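# Place the toy elephant in the child's toy box

## Task

Get the toy elephant into the daughter's toy box before she comes home from preschool, and leave it resting inside the box once the robot lets go.

## Robot and tools

Robot: two six-joint arms, left_arm and right_arm, each ending in a two-finger parallel gripper with a wrist camera. Scene frame: origin at table-top height, halfway between the nominal bases; +x points out over the table, +y toward left_arm, +z up. Arm names do not match image sides. Calibrated bases: left_arm at (+0.002, +0.314, +0.043) m, turned slightly (quat_wxyz +1.000, 0, 0, -0.019); right_arm at (+0.034, -0.333, +0.020) m. A camera stand sits behind the arms.

Frames: each arm reports its hand pose, velocities, targets and wrist-camera pose in its own base frame. Fixed cameras and the table use the scene frame. Motion offsets follow that arm's base axes, and rotations pivot on its Hand target position. The fingers point along the gripper's +z and open and close along its y. end_effector_position is the point between the pads, about 1 cm short of the tips. Printed poses can be a few cm off, more at long reach.

Row layout (both motion tools): one row has 14 numbers, each in [-1, 1], always covering both arms: left_arm dx, dy, dz, rx, ry, rz, opening, then right_arm in the same seven. dx..rz are an offset (not a pose) from that arm's Hand target as it stood when the action or move began; 1.0 is 0.6 m of travel or 180 degrees; rx, ry, rz form one rotation vector. A translation longer than 1.0 may be shortened along its direction. Opening is absolute: +1 fully open (0.094 m), -1 closed. To keep an arm still send six zeros; to keep its gripper as it is, resend its current opening (a 0 there commands half open).

execute_actions(actions, cameras): actions is a list of actions; each action is a table of up to 15 rows, one per 1/30 s step; a shorter table repeats its last row to fill 15 steps. Every row counts from the action's starting Hand target, not the previous row, and a repeated offset moves the arm further. An empty list returns camera images. cameras: list of names, ["all"], or [].

move(target, speed, blend, opening_speed, grip_force, blocking, cameras): drives each gripper in a straight line toward its offset. target is one 14-number row or a list of up to 15 rows, all offsets from the same starting Hand targets. speed: m/s, 0.002 to 2.9, default 0.25 (rotation capped at twice that in rad/s); one value or one per target. blend: metres of corner rounding per waypoint, default 0 (stop at each). opening_speed: how fast openings change, per second on the -1..+1 scale, at least 0.2; use it to close gently on something fragile. grip_force: newtons per finger pad, 10 to 50, one value or one per arm; it persists, and lower values close slowly. blocking=false returns after about 0.5 s while the move continues. Paths end together and are capped at 10 s. They do not avoid obstacles or the other arm. The result adds a move: line (done, off_target, moving, held, fault) and limits (paced = pose clipped, held = steps withheld). done means within 10 mm and 2 degrees; neither done nor off_target says anything about contact.

wait(seconds 0..10, cameras): lets time pass; a running move continues. stop(cameras): brakes a running move. zoom_image(camera, region=[x0, y0, x1, y1]): pixel box, top-left origin, at most 504 by 504, on a camera in the newest images. read_manual(section="licences"): licence texts only. finished_scene(scene=1): ends the scene for good.

Cameras (all 896x504): cam_head_left, cam_head_right, cam_high, cam_low, cam_left_wrist, cam_right_wrist.

Result lines: end_effector_position (m) and end_effector_quat_wxyz per arm; Hand target, the last commanded pose after clipping, from which the next offsets count; Tool commands; grip_measured, the measured opening on the command scale, reading up to about 2.5 mm wide when empty and a bit under the part's width when squeezing; grip_effort_nm, gripper motor effort (negative means closing) that stays nonzero at rest; joint positions, velocities ('within noise' when still) and torques; step readings of hand position during actions; MOTOR HOT and OVER-TEMPERATURE FAULT lines.

Behaviour: each step, commanded orientation is clipped to within 40 degrees of the current one. A gripper may stop a few cm short; the next command, even all zeros, asks for the target again, or you can add the missing distance. Blocked arms keep pushing until commanded back past the gripper. Pushing, stretching out or holding loads heats motors: at 90 °C that arm folds up and is out of use, and at 100 °C it drops. The controller does not stop grippers, housings or wrist cameras hitting each other; keep the arms apart, and never close one gripper on the other's fingers. Route paths around an arm's own base, not close past it.

Avoid: dropping the elephant or releasing it while it moves, fast impacts, hard presses against the table or fixed objects, strain on the wrist camera cables, and anything leaving the table. Loose objects may be nudged occasionally, so check placement before finishing.

Each tool is called after ">>>" as a command line: name --argument value for each argument, lists and objects as JSON in quotes; but a table of rows of numbers goes row by row, as --pt "numbers of a row", without its own name.

## Session

>>> execute_actions --actions '[]'

Scene clock: 0.00 s.
left_arm: end_effector_position=(+0.4126, +0.0203, +0.1071) grip_measured=+1.000 grip_effort_nm=n/a end_effector_quat_wxyz=(+0.586, -0.026, +0.810, +0.008) | right_arm: end_effector_position=(+0.3964, -0.0727, +0.1338) grip_measured=+1.000 grip_effort_nm=n/a end_effector_quat_wxyz=(+0.637, +0.123, +0.755, -0.100)
Joint positions: left_arm=[0.048 1.562 0.425 0.819 0.003 -0.017 0.094] | right_arm=[-0.081 1.545 0.35 1.02 0.233 0.047 0.094]
Joint velocities: within noise
Joint torques (N m): no reading
Heat: left arm: 42 °C; right arm: 40 °C.
Hand target: left_arm +0.4150, +0.0204, +0.1139; +0.593, -0.025, +0.805, +0.008 | right_arm +0.3979, -0.0730, +0.1394; +0.643, +0.124, +0.750, -0.099
Tool commands: left_gripper/opening=+1.0 right_gripper/opening=+1.0

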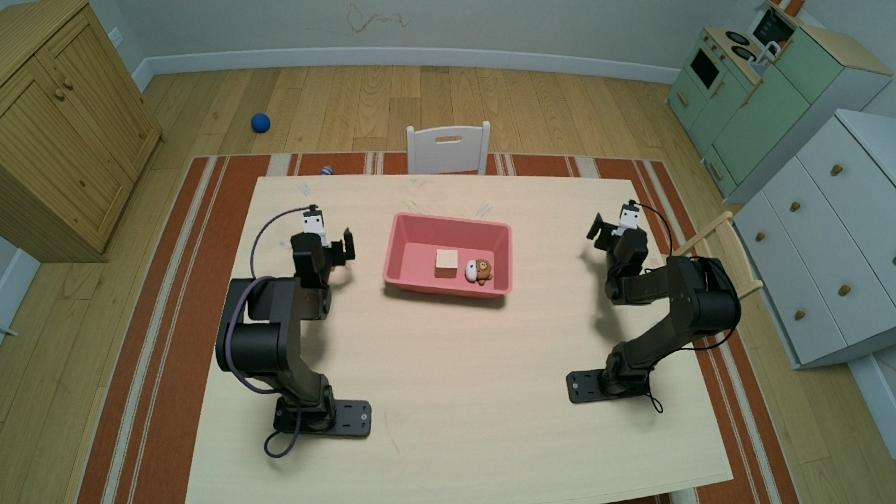

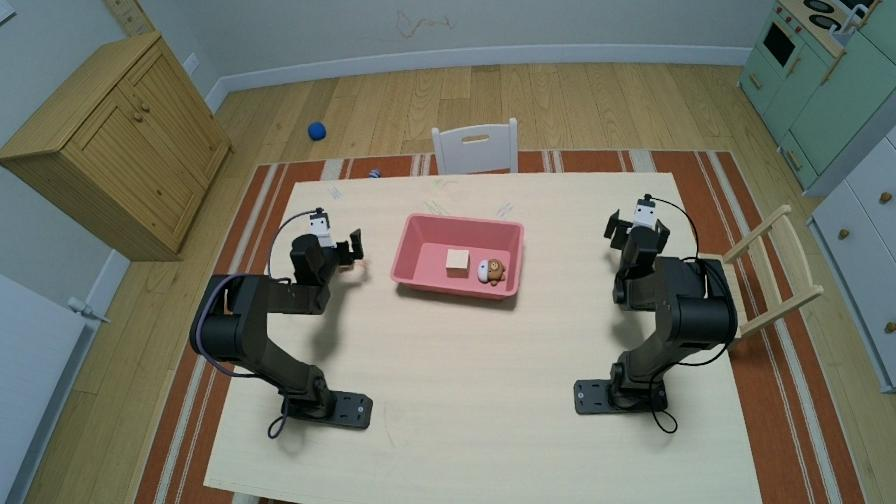

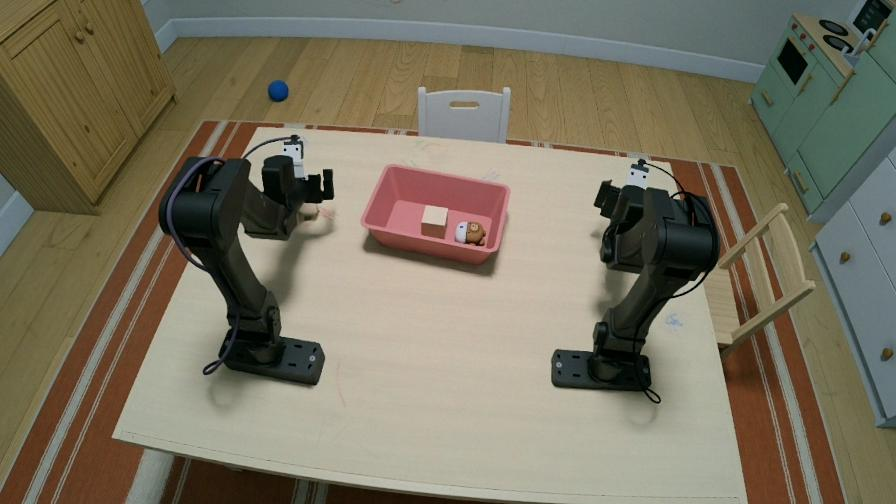

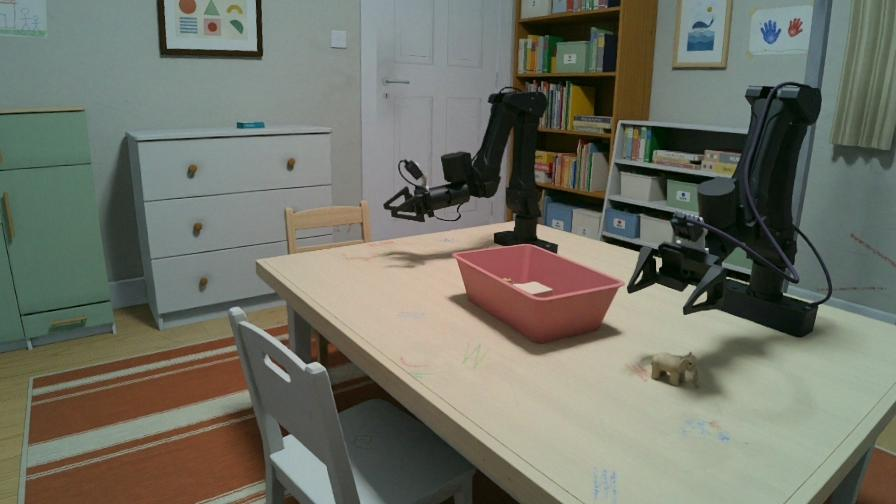

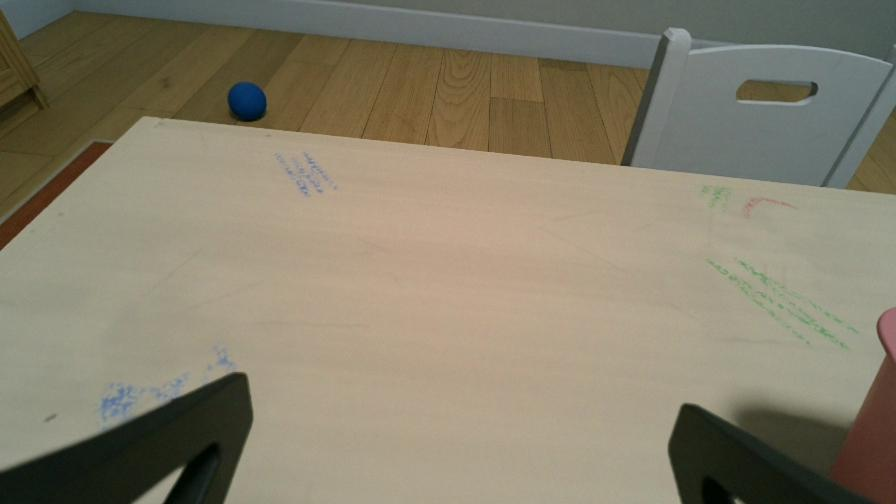

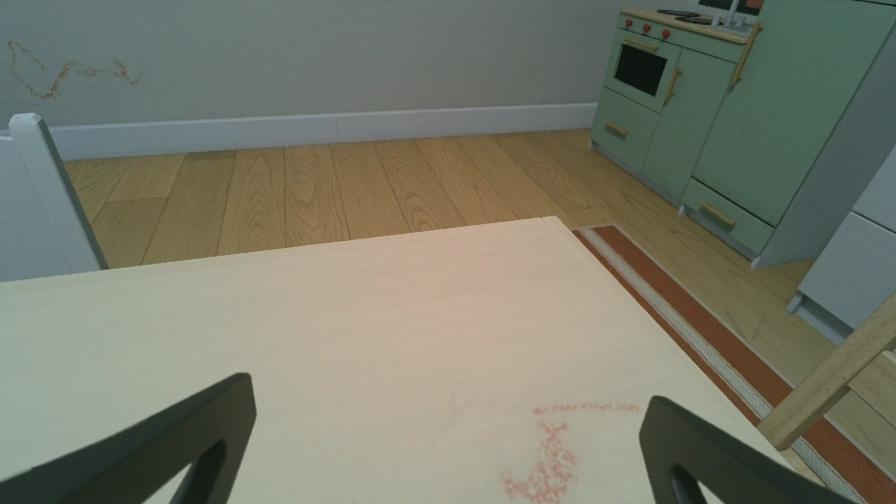

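>>> zoom_image --camera "cam_high" --region '[230, 120, 390, 260]'

>>> zoom_image --camera "cam_head_right" --region '[270, 190, 430, 330]'

>>> zoom_image --camera "cam_low" --region '[580, 240, 760, 400]'

>>> zoom_image --camera "cam_head_right" --region '[380, 200, 540, 320]'

Scaled by 3.150 from the camera's 896x504 image, which has a finer 1280x720 frame.

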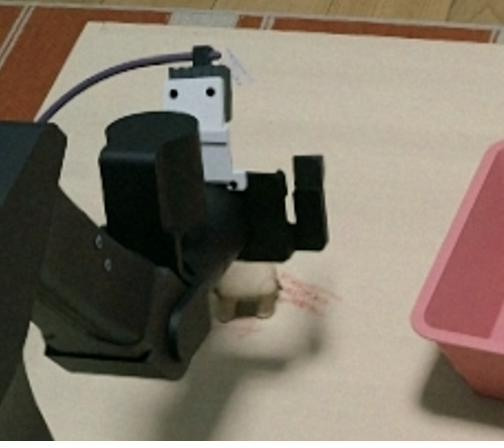

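Scaled by 3.150 from the camera's 896x504 image, which has a finer 1280x720 frame.

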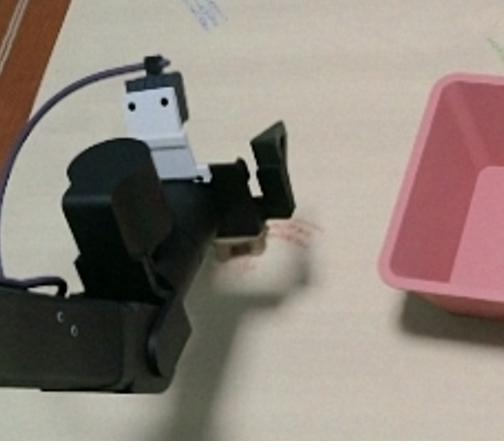

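Scaled by 2.800 from the camera's 896x504 image, which has a finer 1280x720 frame.

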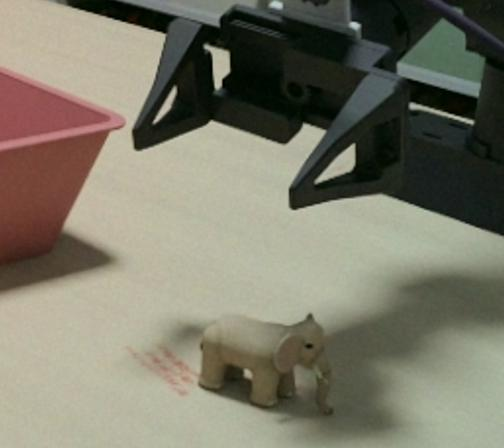

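Scaled by 3.150 from the camera's 896x504 image, which has a finer 1280x720 frame.

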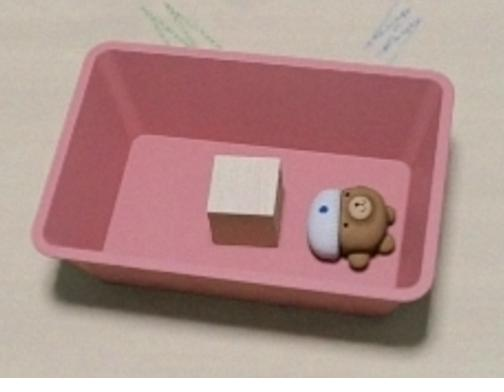

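>>> move --pt "0 0 0.25 0 0.05 0 1 0 0 0 0 0 0 1" --pt "-0.19 0 0.36 0 0.404 0 1 0 0 0 0 0 0 1" --blend '[0.05,0]' --speed 0.3 --cameras '["all"]'

Scene clock: 23.80 s.
left_arm: end_effector_position=(+0.3063, +0.0208, +0.3286) grip_measured=+1.000 grip_effort_nm=-0.01 end_effector_quat_wxyz=(+0.248, -0.018, +0.968, +0.024) | right_arm: end_effector_position=(+0.3964, -0.0727, +0.1338) grip_measured=+1.000 grip_effort_nm=0.01 end_effector_quat_wxyz=(+0.637, +0.123, +0.755, -0.100)
Joint positions: left_arm=[0.044 1.482 1.963 -1.548 -0.034 0.017 0.094] | right_arm=[-0.081 1.545 0.35 1.02 0.233 0.047 0.094]
Joint torques (N m): left_arm=[-0.46 -5.72 4.15 0.78 -0.16 0.13] | right_arm=[-0.02 -5.96 6.69 1.62 0.05 0]
Heat: left arm: 43 °C; right arm: 40 °C.
Hand target: left_arm +0.3010, +0.0204, +0.3299; +0.001, -0.016, +1.000, +0.021 | right_arm +0.3979, -0.0730, +0.1394; +0.643, +0.124, +0.750, -0.099
Off the commanded pose: left_arm 0.005 m, 29 deg | right_arm 0.006 m, 1 deg.
joint sent to its limit (left arm) — joint 4 (wrist pitch), lower limit. The joint targets are off in orientation, not in position.
move: off_target (left_arm)

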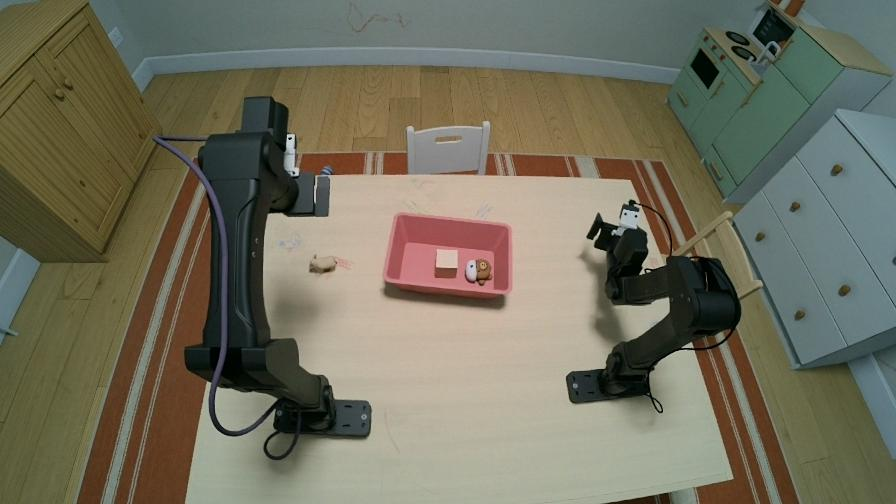

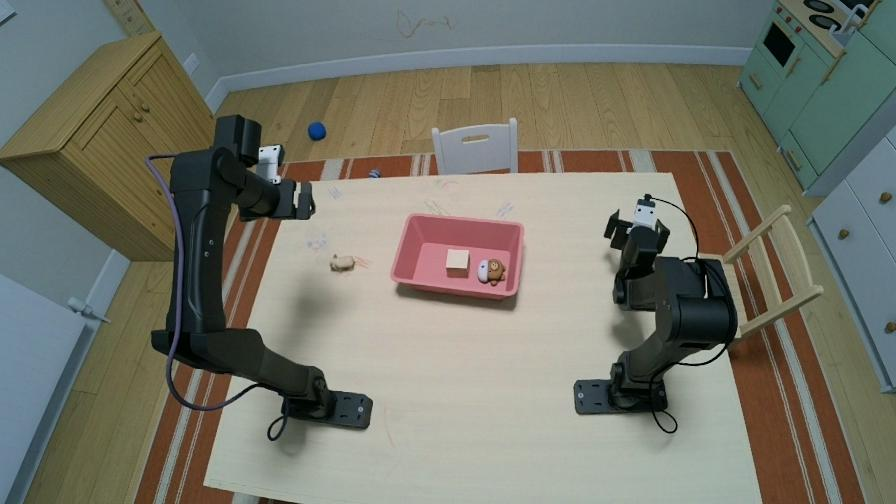

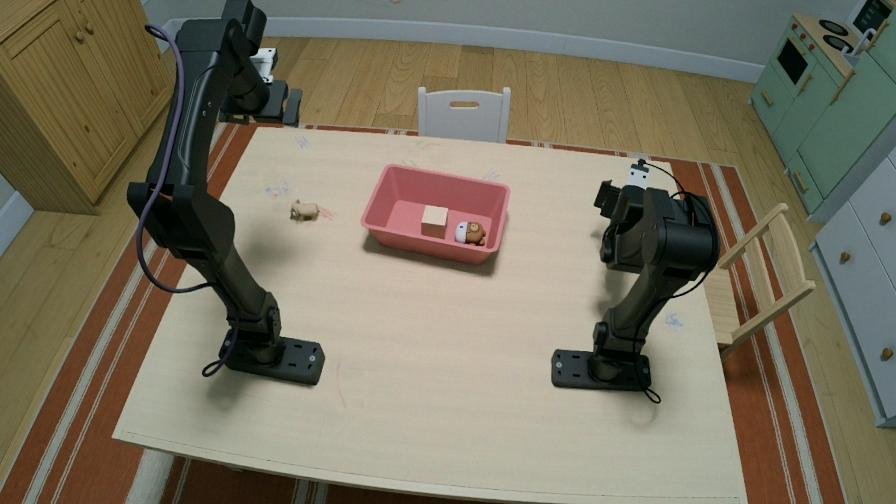

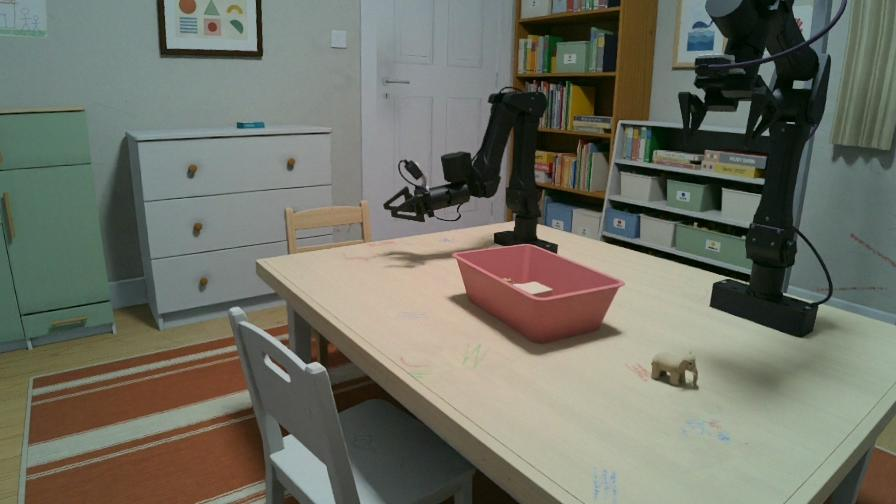

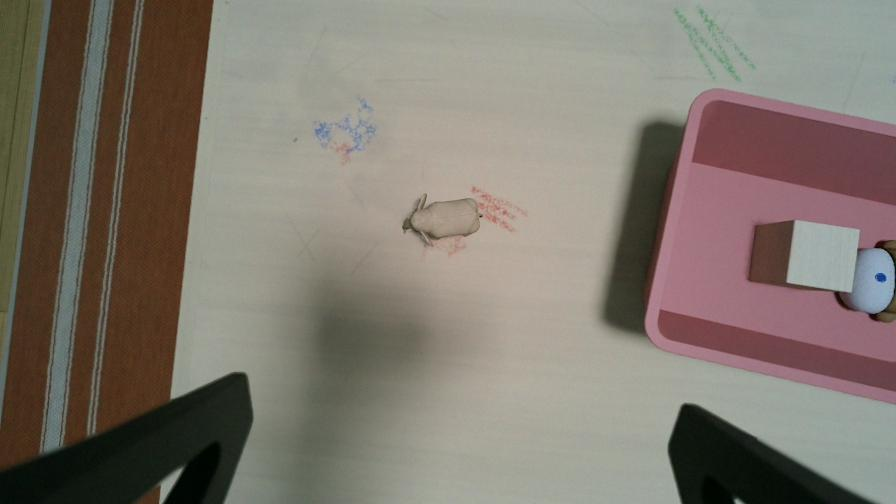

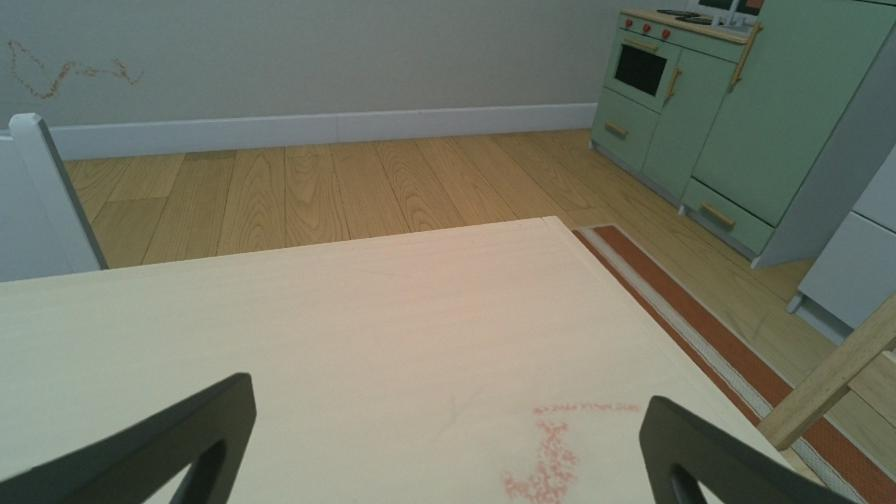

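>>> move --target '[0.187,0.049,-0.35,-0.0842,-0.0859,-0.4357,1,0,0,0,0,0,0,1]' --speed 0.3 --cameras '["all"]'

Scene clock: 96.53 s.
left_arm: end_effector_position=(+0.4096, +0.0507, +0.1178) grip_measured=+1.000 grip_effort_nm=-0.02 end_effector_quat_wxyz=(+0.130, +0.610, +0.775, -0.103) | right_arm: end_effector_position=(+0.3964, -0.0727, +0.1338) grip_measured=+1.000 grip_effort_nm=0.01 end_effector_quat_wxyz=(+0.637, +0.123, +0.755, -0.100)
Joint positions: left_arm=[0.264 2.129 1.951 -1.405 0.333 1.601 0.094] | right_arm=[-0.081 1.545 0.35 1.02 0.233 0.047 0.094]
Joint torques (N m): left_arm=[0.17 -9.92 7.77 -0.19 0.26 0.15] | right_arm=[-0.03 -5.93 6.71 1.63 0.05 0.02]
Heat: left arm: 41 °C; right arm: 41 °C.
Hand target: left_arm +0.4133, +0.0499, +0.1199; +0.136, +0.613, +0.771, -0.108 | right_arm +0.3979, -0.0730, +0.1394; +0.643, +0.124, +0.750, -0.099
Off the commanded pose: left_arm 0.004 m, 1 deg | right_arm 0.006 m, 1 deg.
move: done

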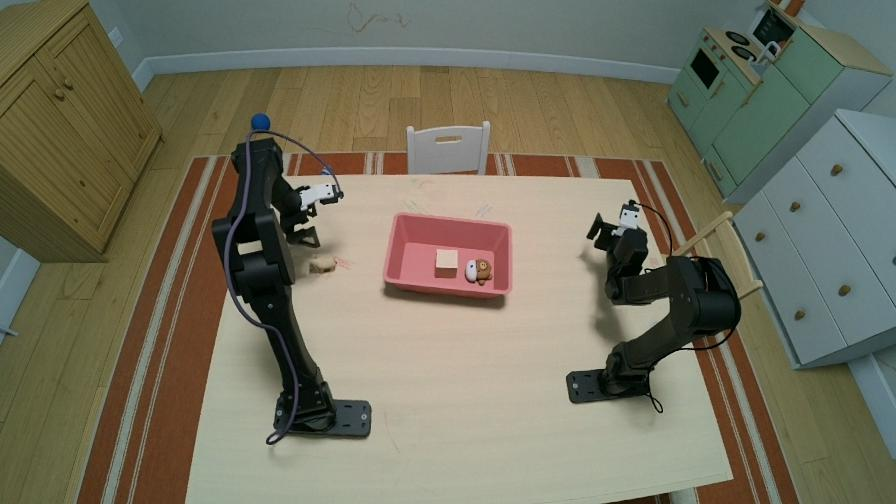

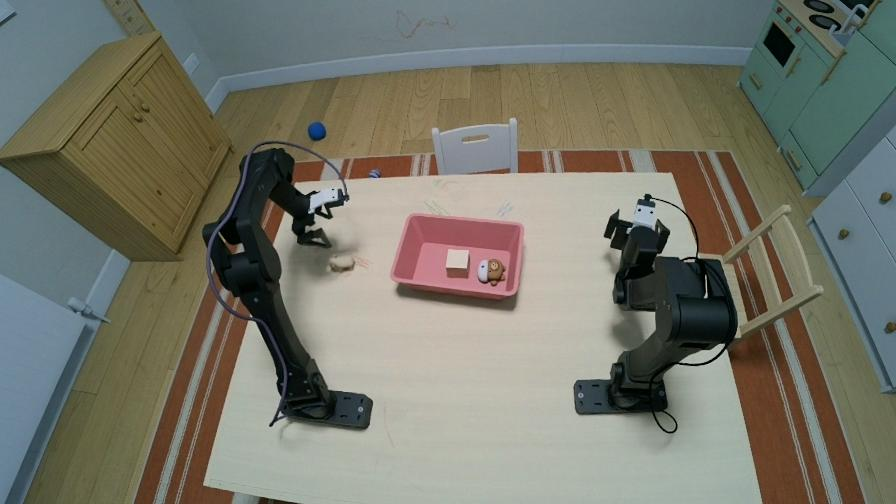

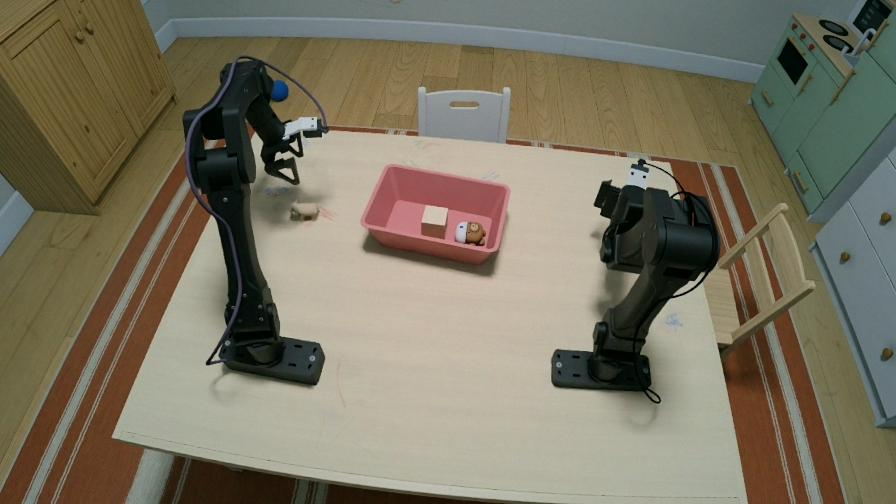

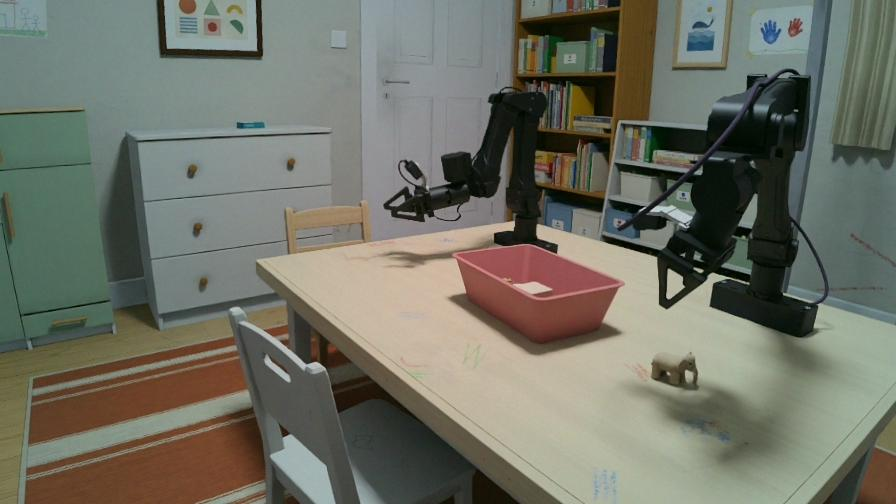

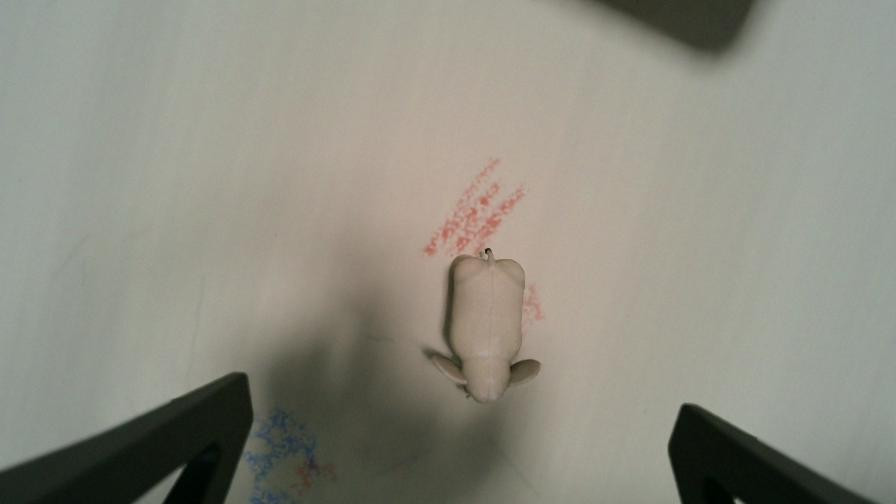

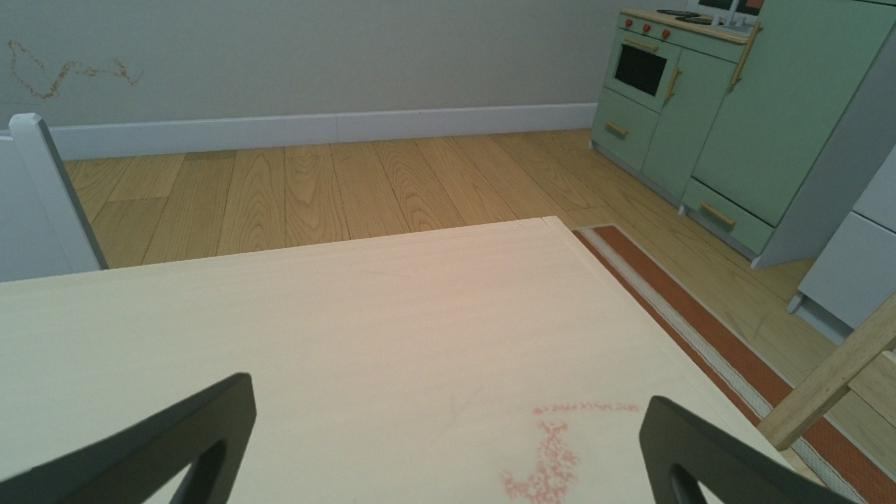

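>>> move --target '[-0.025,-0.011,-0.125,0,0,0,1,0,0,0,0,0,0,1]' --speed 0.2 --cameras '["cam_left_wrist","cam_low","cam_head_left"]'

>>> zoom_image --camera "cam_low" --region '[580, 240, 760, 400]'

Scene clock: 114.53 s.
left_arm: end_effector_position=(+0.3973, +0.0473, +0.0377) grip_measured=+1.000 grip_effort_nm=-0.02 end_effector_quat_wxyz=(+0.124, +0.609, +0.775, -0.111) | right_arm: end_effector_position=(+0.3964, -0.0727, +0.1338) grip_measured=+1.000 grip_effort_nm=0.01 end_effector_quat_wxyz=(+0.637, +0.123, +0.755, -0.100)
Joint positions: left_arm=[0.264 2.129 1.63 -1.104 0.333 1.601 0.094] | right_arm=[-0.081 1.545 0.35 1.02 0.233 0.047 0.094]
Joint torques (N m): left_arm=[-0.36 -12.98 4.42 -0.01 0.26 0.09] | right_arm=[-0.01 -5.96 6.68 1.63 0.06 0]
Heat: left arm: 42 °C; right arm: 41 °C.
Hand target: left_arm +0.3982, +0.0433, +0.0449; +0.136, +0.613, +0.770, -0.108 | right_arm +0.3979, -0.0730, +0.1394; +0.643, +0.124, +0.750, -0.099
Off the commanded pose: left_arm 0.008 m, 2 deg | right_arm 0.006 m, 1 deg.
move: done
Images, in order (width x height): cam_head_left 896x504, cam_low 896x504, cam_left_wrist 896x504.

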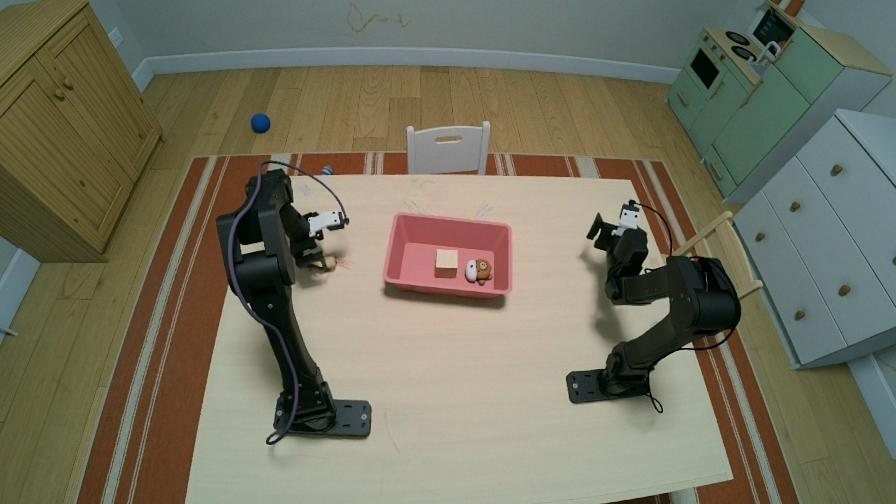

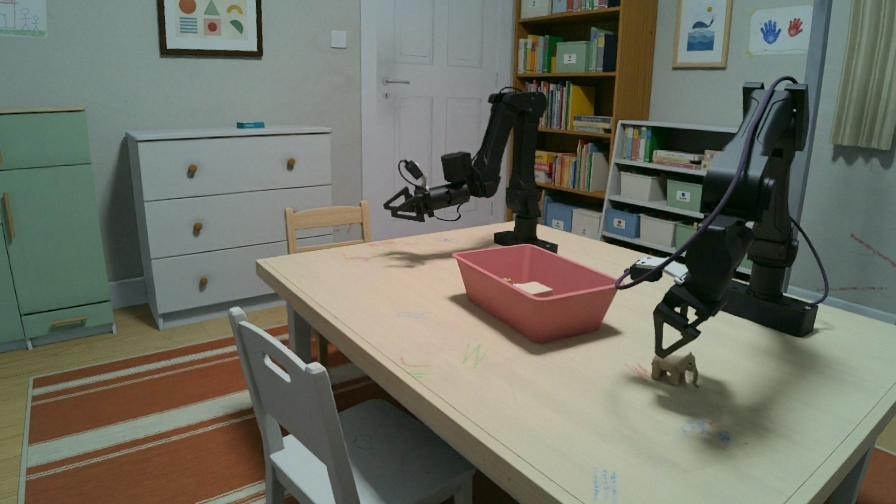

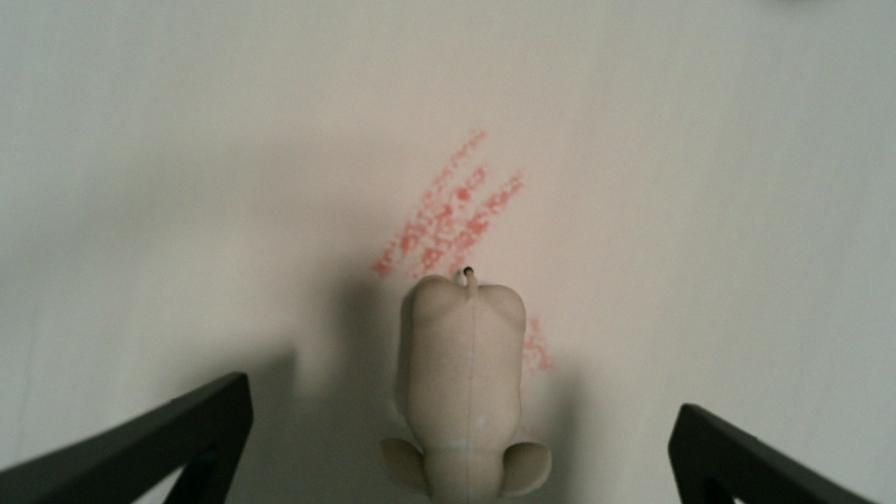

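Scaled by 2.800 from the camera's 896x504 image, which has a finer 1280x720 frame.

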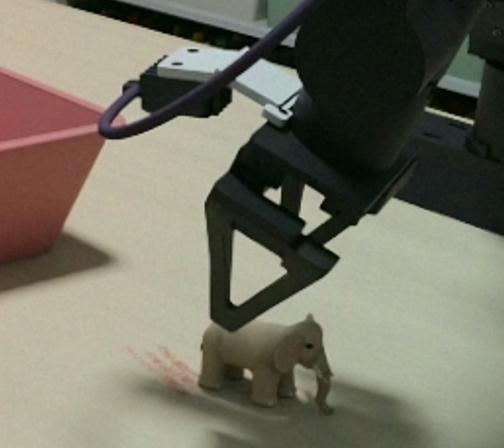

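>>> move --target '[0,0,-0.06,0,0,0,1,0,0,0,0,0,0,1]' --speed 0.12 --cameras '["cam_left_wrist","cam_low"]'

>>> zoom_image --camera "cam_low" --region '[580, 260, 760, 420]'

Scene clock: 124.73 s.
left_arm: end_effector_position=(+0.4007, +0.0483, +0.0172) grip_measured=+1.000 grip_effort_nm=-0.02 end_effector_quat_wxyz=(+0.136, +0.612, +0.773, -0.095) | right_arm: end_effector_position=(+0.3964, -0.0727, +0.1338) grip_measured=+1.000 grip_effort_nm=0.01 end_effector_quat_wxyz=(+0.637, +0.123, +0.755, -0.100)
Joint positions: left_arm=[0.264 2.129 1.546 -0.979 0.333 1.601 0.094] | right_arm=[-0.081 1.545 0.35 1.02 0.233 0.047 0.094]
Joint torques (N m): left_arm=[-0.31 -9.54 4.41 0.07 0.26 0.09] | right_arm=[0.06 -5.94 6.68 1.62 0.04 0.01]
Heat: left arm: 42 °C; right arm: 41 °C.
Hand target: left_arm +0.3982, +0.0433, +0.0089; +0.136, +0.613, +0.770, -0.108 | right_arm +0.3979, -0.0730, +0.1394; +0.643, +0.124, +0.750, -0.099
Off the commanded pose: left_arm 0.010 m, 1 deg | right_arm 0.006 m, 1 deg.
move: done
Images, in order (width x height): cam_low 896x504, cam_left_wrist 896x504.

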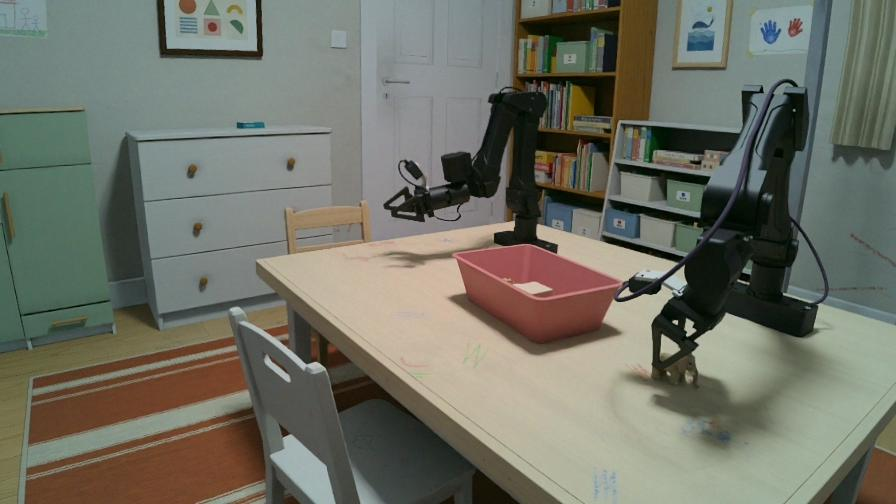

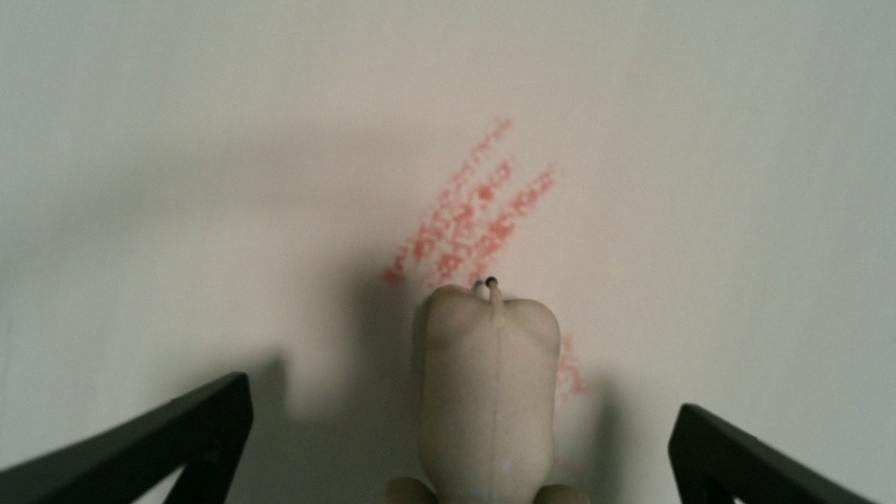

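Scaled by 2.800 from the camera's 896x504 image, which has a finer 1280x720 frame.

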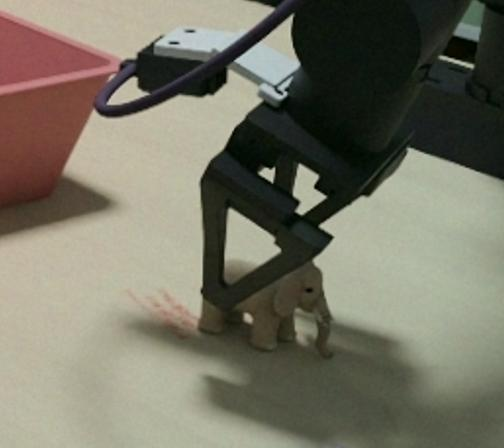

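>>> move --target '[-0.008,-0.007,-0.05,0,0,0,1,0,0,0,0,0,0,1]' --speed 0.1 --cameras '["cam_left_wrist","cam_low"]'

>>> zoom_image --camera "cam_low" --region '[580, 260, 760, 420]'

Scene clock: 130.93 s.
left_arm: end_effector_position=(+0.3958, +0.0444, -0.0139) grip_measured=+1.000 grip_effort_nm=-0.02 end_effector_quat_wxyz=(+0.135, +0.614, +0.772, -0.096) | right_arm: end_effector_position=(+0.3964, -0.0727, +0.1338) grip_measured=+1.000 grip_effort_nm=0.01 end_effector_quat_wxyz=(+0.637, +0.123, +0.755, -0.100)
Joint positions: left_arm=[0.258 2.157 1.458 -0.863 0.333 1.601 0.094] | right_arm=[-0.081 1.545 0.35 1.02 0.233 0.047 0.094]
Joint torques (N m): left_arm=[-0.36 -9.62 4.33 0.06 0.25 -0.01] | right_arm=[-0.05 -5.94 6.68 1.62 0.05 0.01]
Heat: left arm: 41 °C; right arm: 41 °C.
Hand target: left_arm +0.3934, +0.0391, -0.0211; +0.136, +0.613, +0.771, -0.108 | right_arm +0.3979, -0.0730, +0.1394; +0.643, +0.124, +0.750, -0.099
Off the commanded pose: left_arm 0.009 m, 1 deg | right_arm 0.006 m, 1 deg.
move: done
Images, in order (width x height): cam_low 896x504, cam_left_wrist 896x504.

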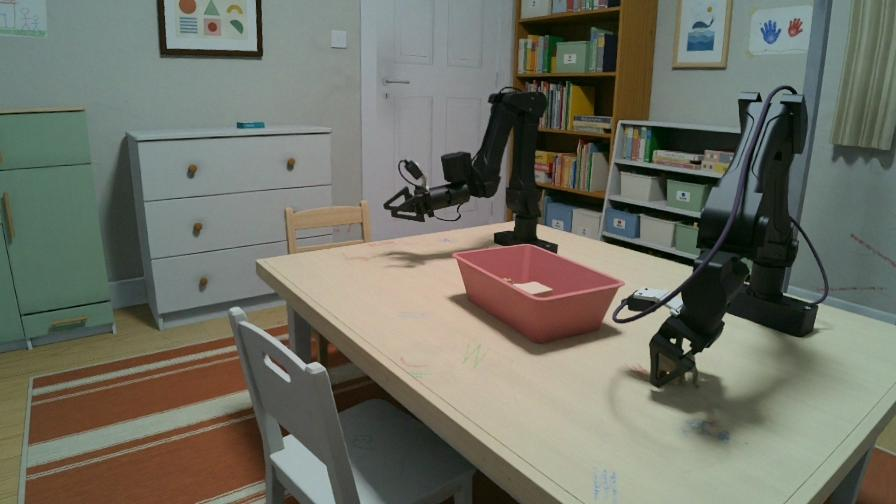

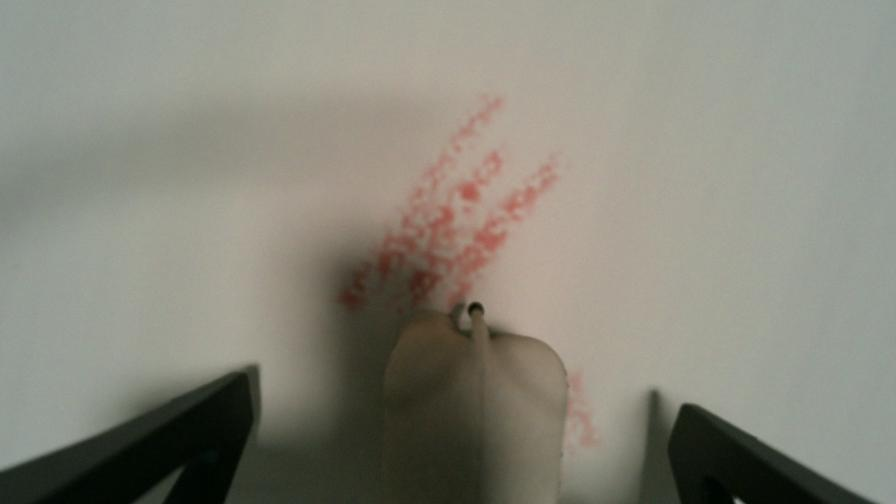

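Scaled by 2.800 from the camera's 896x504 image, which has a finer 1280x720 frame.

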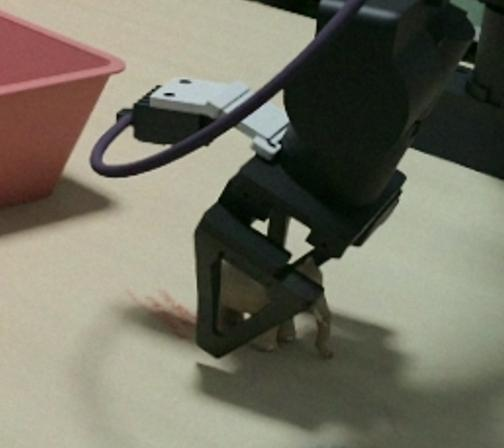

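>>> move --target '[0,0,0,0,0,0,-0.5,0,0,0,0,0,0,1]' --opening_speed 0.8 --grip_force '[30,50]' --cameras '["cam_left_wrist","cam_low"]'

Scene clock: 138.90 s.
left_arm: end_effector_position=(+0.3959, +0.0445, -0.0139) grip_measured=-0.081 grip_effort_nm=-0.62 end_effector_quat_wxyz=(+0.136, +0.614, +0.771, -0.096) | right_arm: end_effector_position=(+0.3964, -0.0727, +0.1338) grip_measured=+1.000 grip_effort_nm=0.01 end_effector_quat_wxyz=(+0.637, +0.123, +0.755, -0.100)
Joint positions: left_arm=[0.258 2.157 1.458 -0.862 0.333 1.601 0.043] | right_arm=[-0.081 1.545 0.35 1.02 0.233 0.047 0.094]
Joint torques (N m): left_arm=[-0.39 -9.61 4.36 0.06 0.27 -0.01] | right_arm=[-0.01 -5.96 6.69 1.62 0.04 0.01]
Heat: left arm: 41 °C; right arm: 41 °C.
Hand target: left_arm +0.3934, +0.0392, -0.0211; +0.136, +0.613, +0.771, -0.108 | right_arm +0.3979, -0.0730, +0.1394; +0.643, +0.124, +0.750, -0.099
Off the commanded pose: left_arm 0.009 m, 1 deg | right_arm 0.006 m, 1 deg.
grip_force (N): 30, 50
move: done
Images, in order (width x height): cam_low 896x504, cam_left_wrist 896x504.

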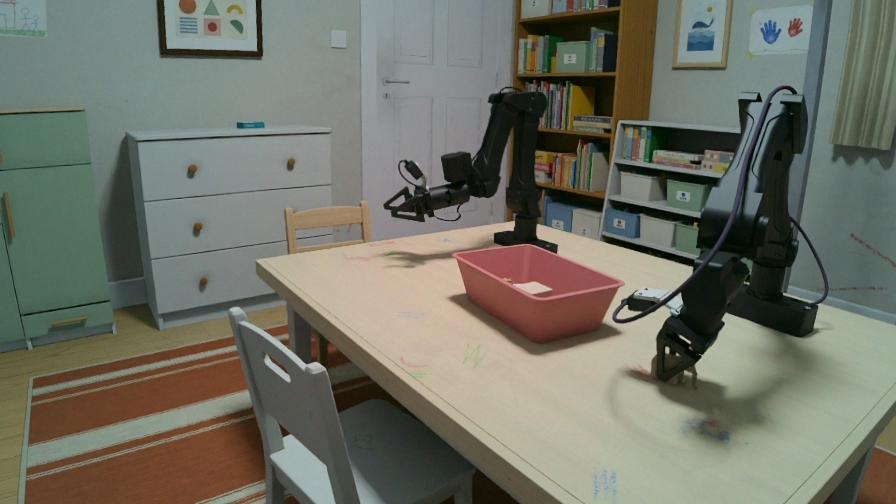

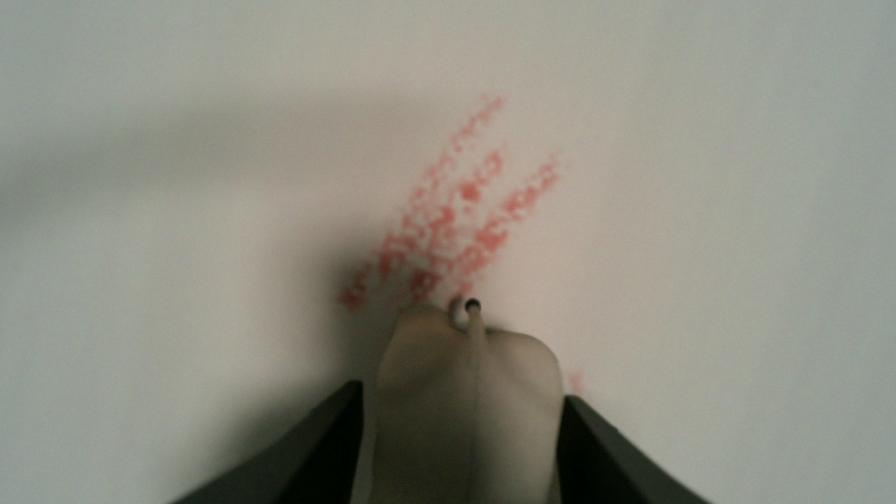

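>>> wait --seconds 1.0 --cameras '["cam_left_wrist"]'

Scene clock: 141.37 s.
left_arm: end_effector_position=(+0.3959, +0.0445, -0.0139) grip_measured=-0.084 grip_effort_nm=-0.67 end_effector_quat_wxyz=(+0.136, +0.614, +0.771, -0.096) | right_arm: end_effector_position=(+0.3964, -0.0727, +0.1338) grip_measured=+1.000 grip_effort_nm=0.01 end_effector_quat_wxyz=(+0.637, +0.123, +0.755, -0.100)
Joint positions: left_arm=[0.258 2.157 1.458 -0.862 0.333 1.601 0.043] | right_arm=[-0.081 1.545 0.35 1.02 0.233 0.047 0.094]
Joint torques (N m): left_arm=[-0.38 -9.61 4.33 0.05 0.25 -0.01] | right_arm=[-0.03 -5.93 6.69 1.62 0.05 0.01]
Heat: left arm: 41 °C; right arm: 41 °C.
Hand target: left_arm +0.3934, +0.0392, -0.0211; +0.136, +0.613, +0.771, -0.108 | right_arm +0.3979, -0.0730, +0.1394; +0.643, +0.124, +0.750, -0.099
Tool commands: left_gripper/opening=-0.5 right_gripper/opening=+1.0
Off the commanded pose: left_arm 0.009 m, 1 deg | right_arm 0.006 m, 1 deg.
grip_force (N): 30, 50
wait: 1.00 s; at rest from the start
Images, in order (width x height): cam_left_wrist 896x504.

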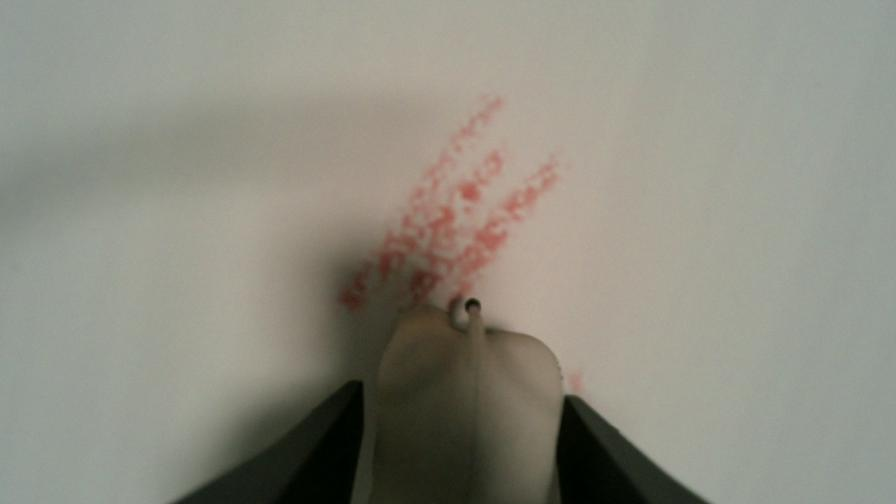

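>>> zoom_image --camera "cam_left_wrist" --region '[300, 280, 640, 504]'

Scaled by 1.482 from the camera's 896x504 image, which has a finer 1280x720 frame.

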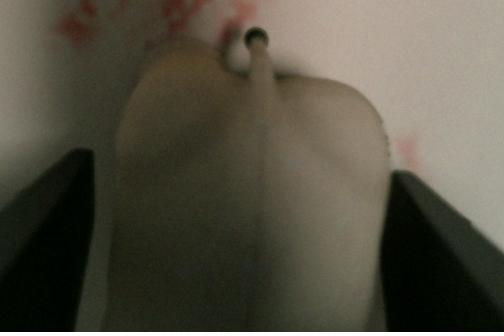

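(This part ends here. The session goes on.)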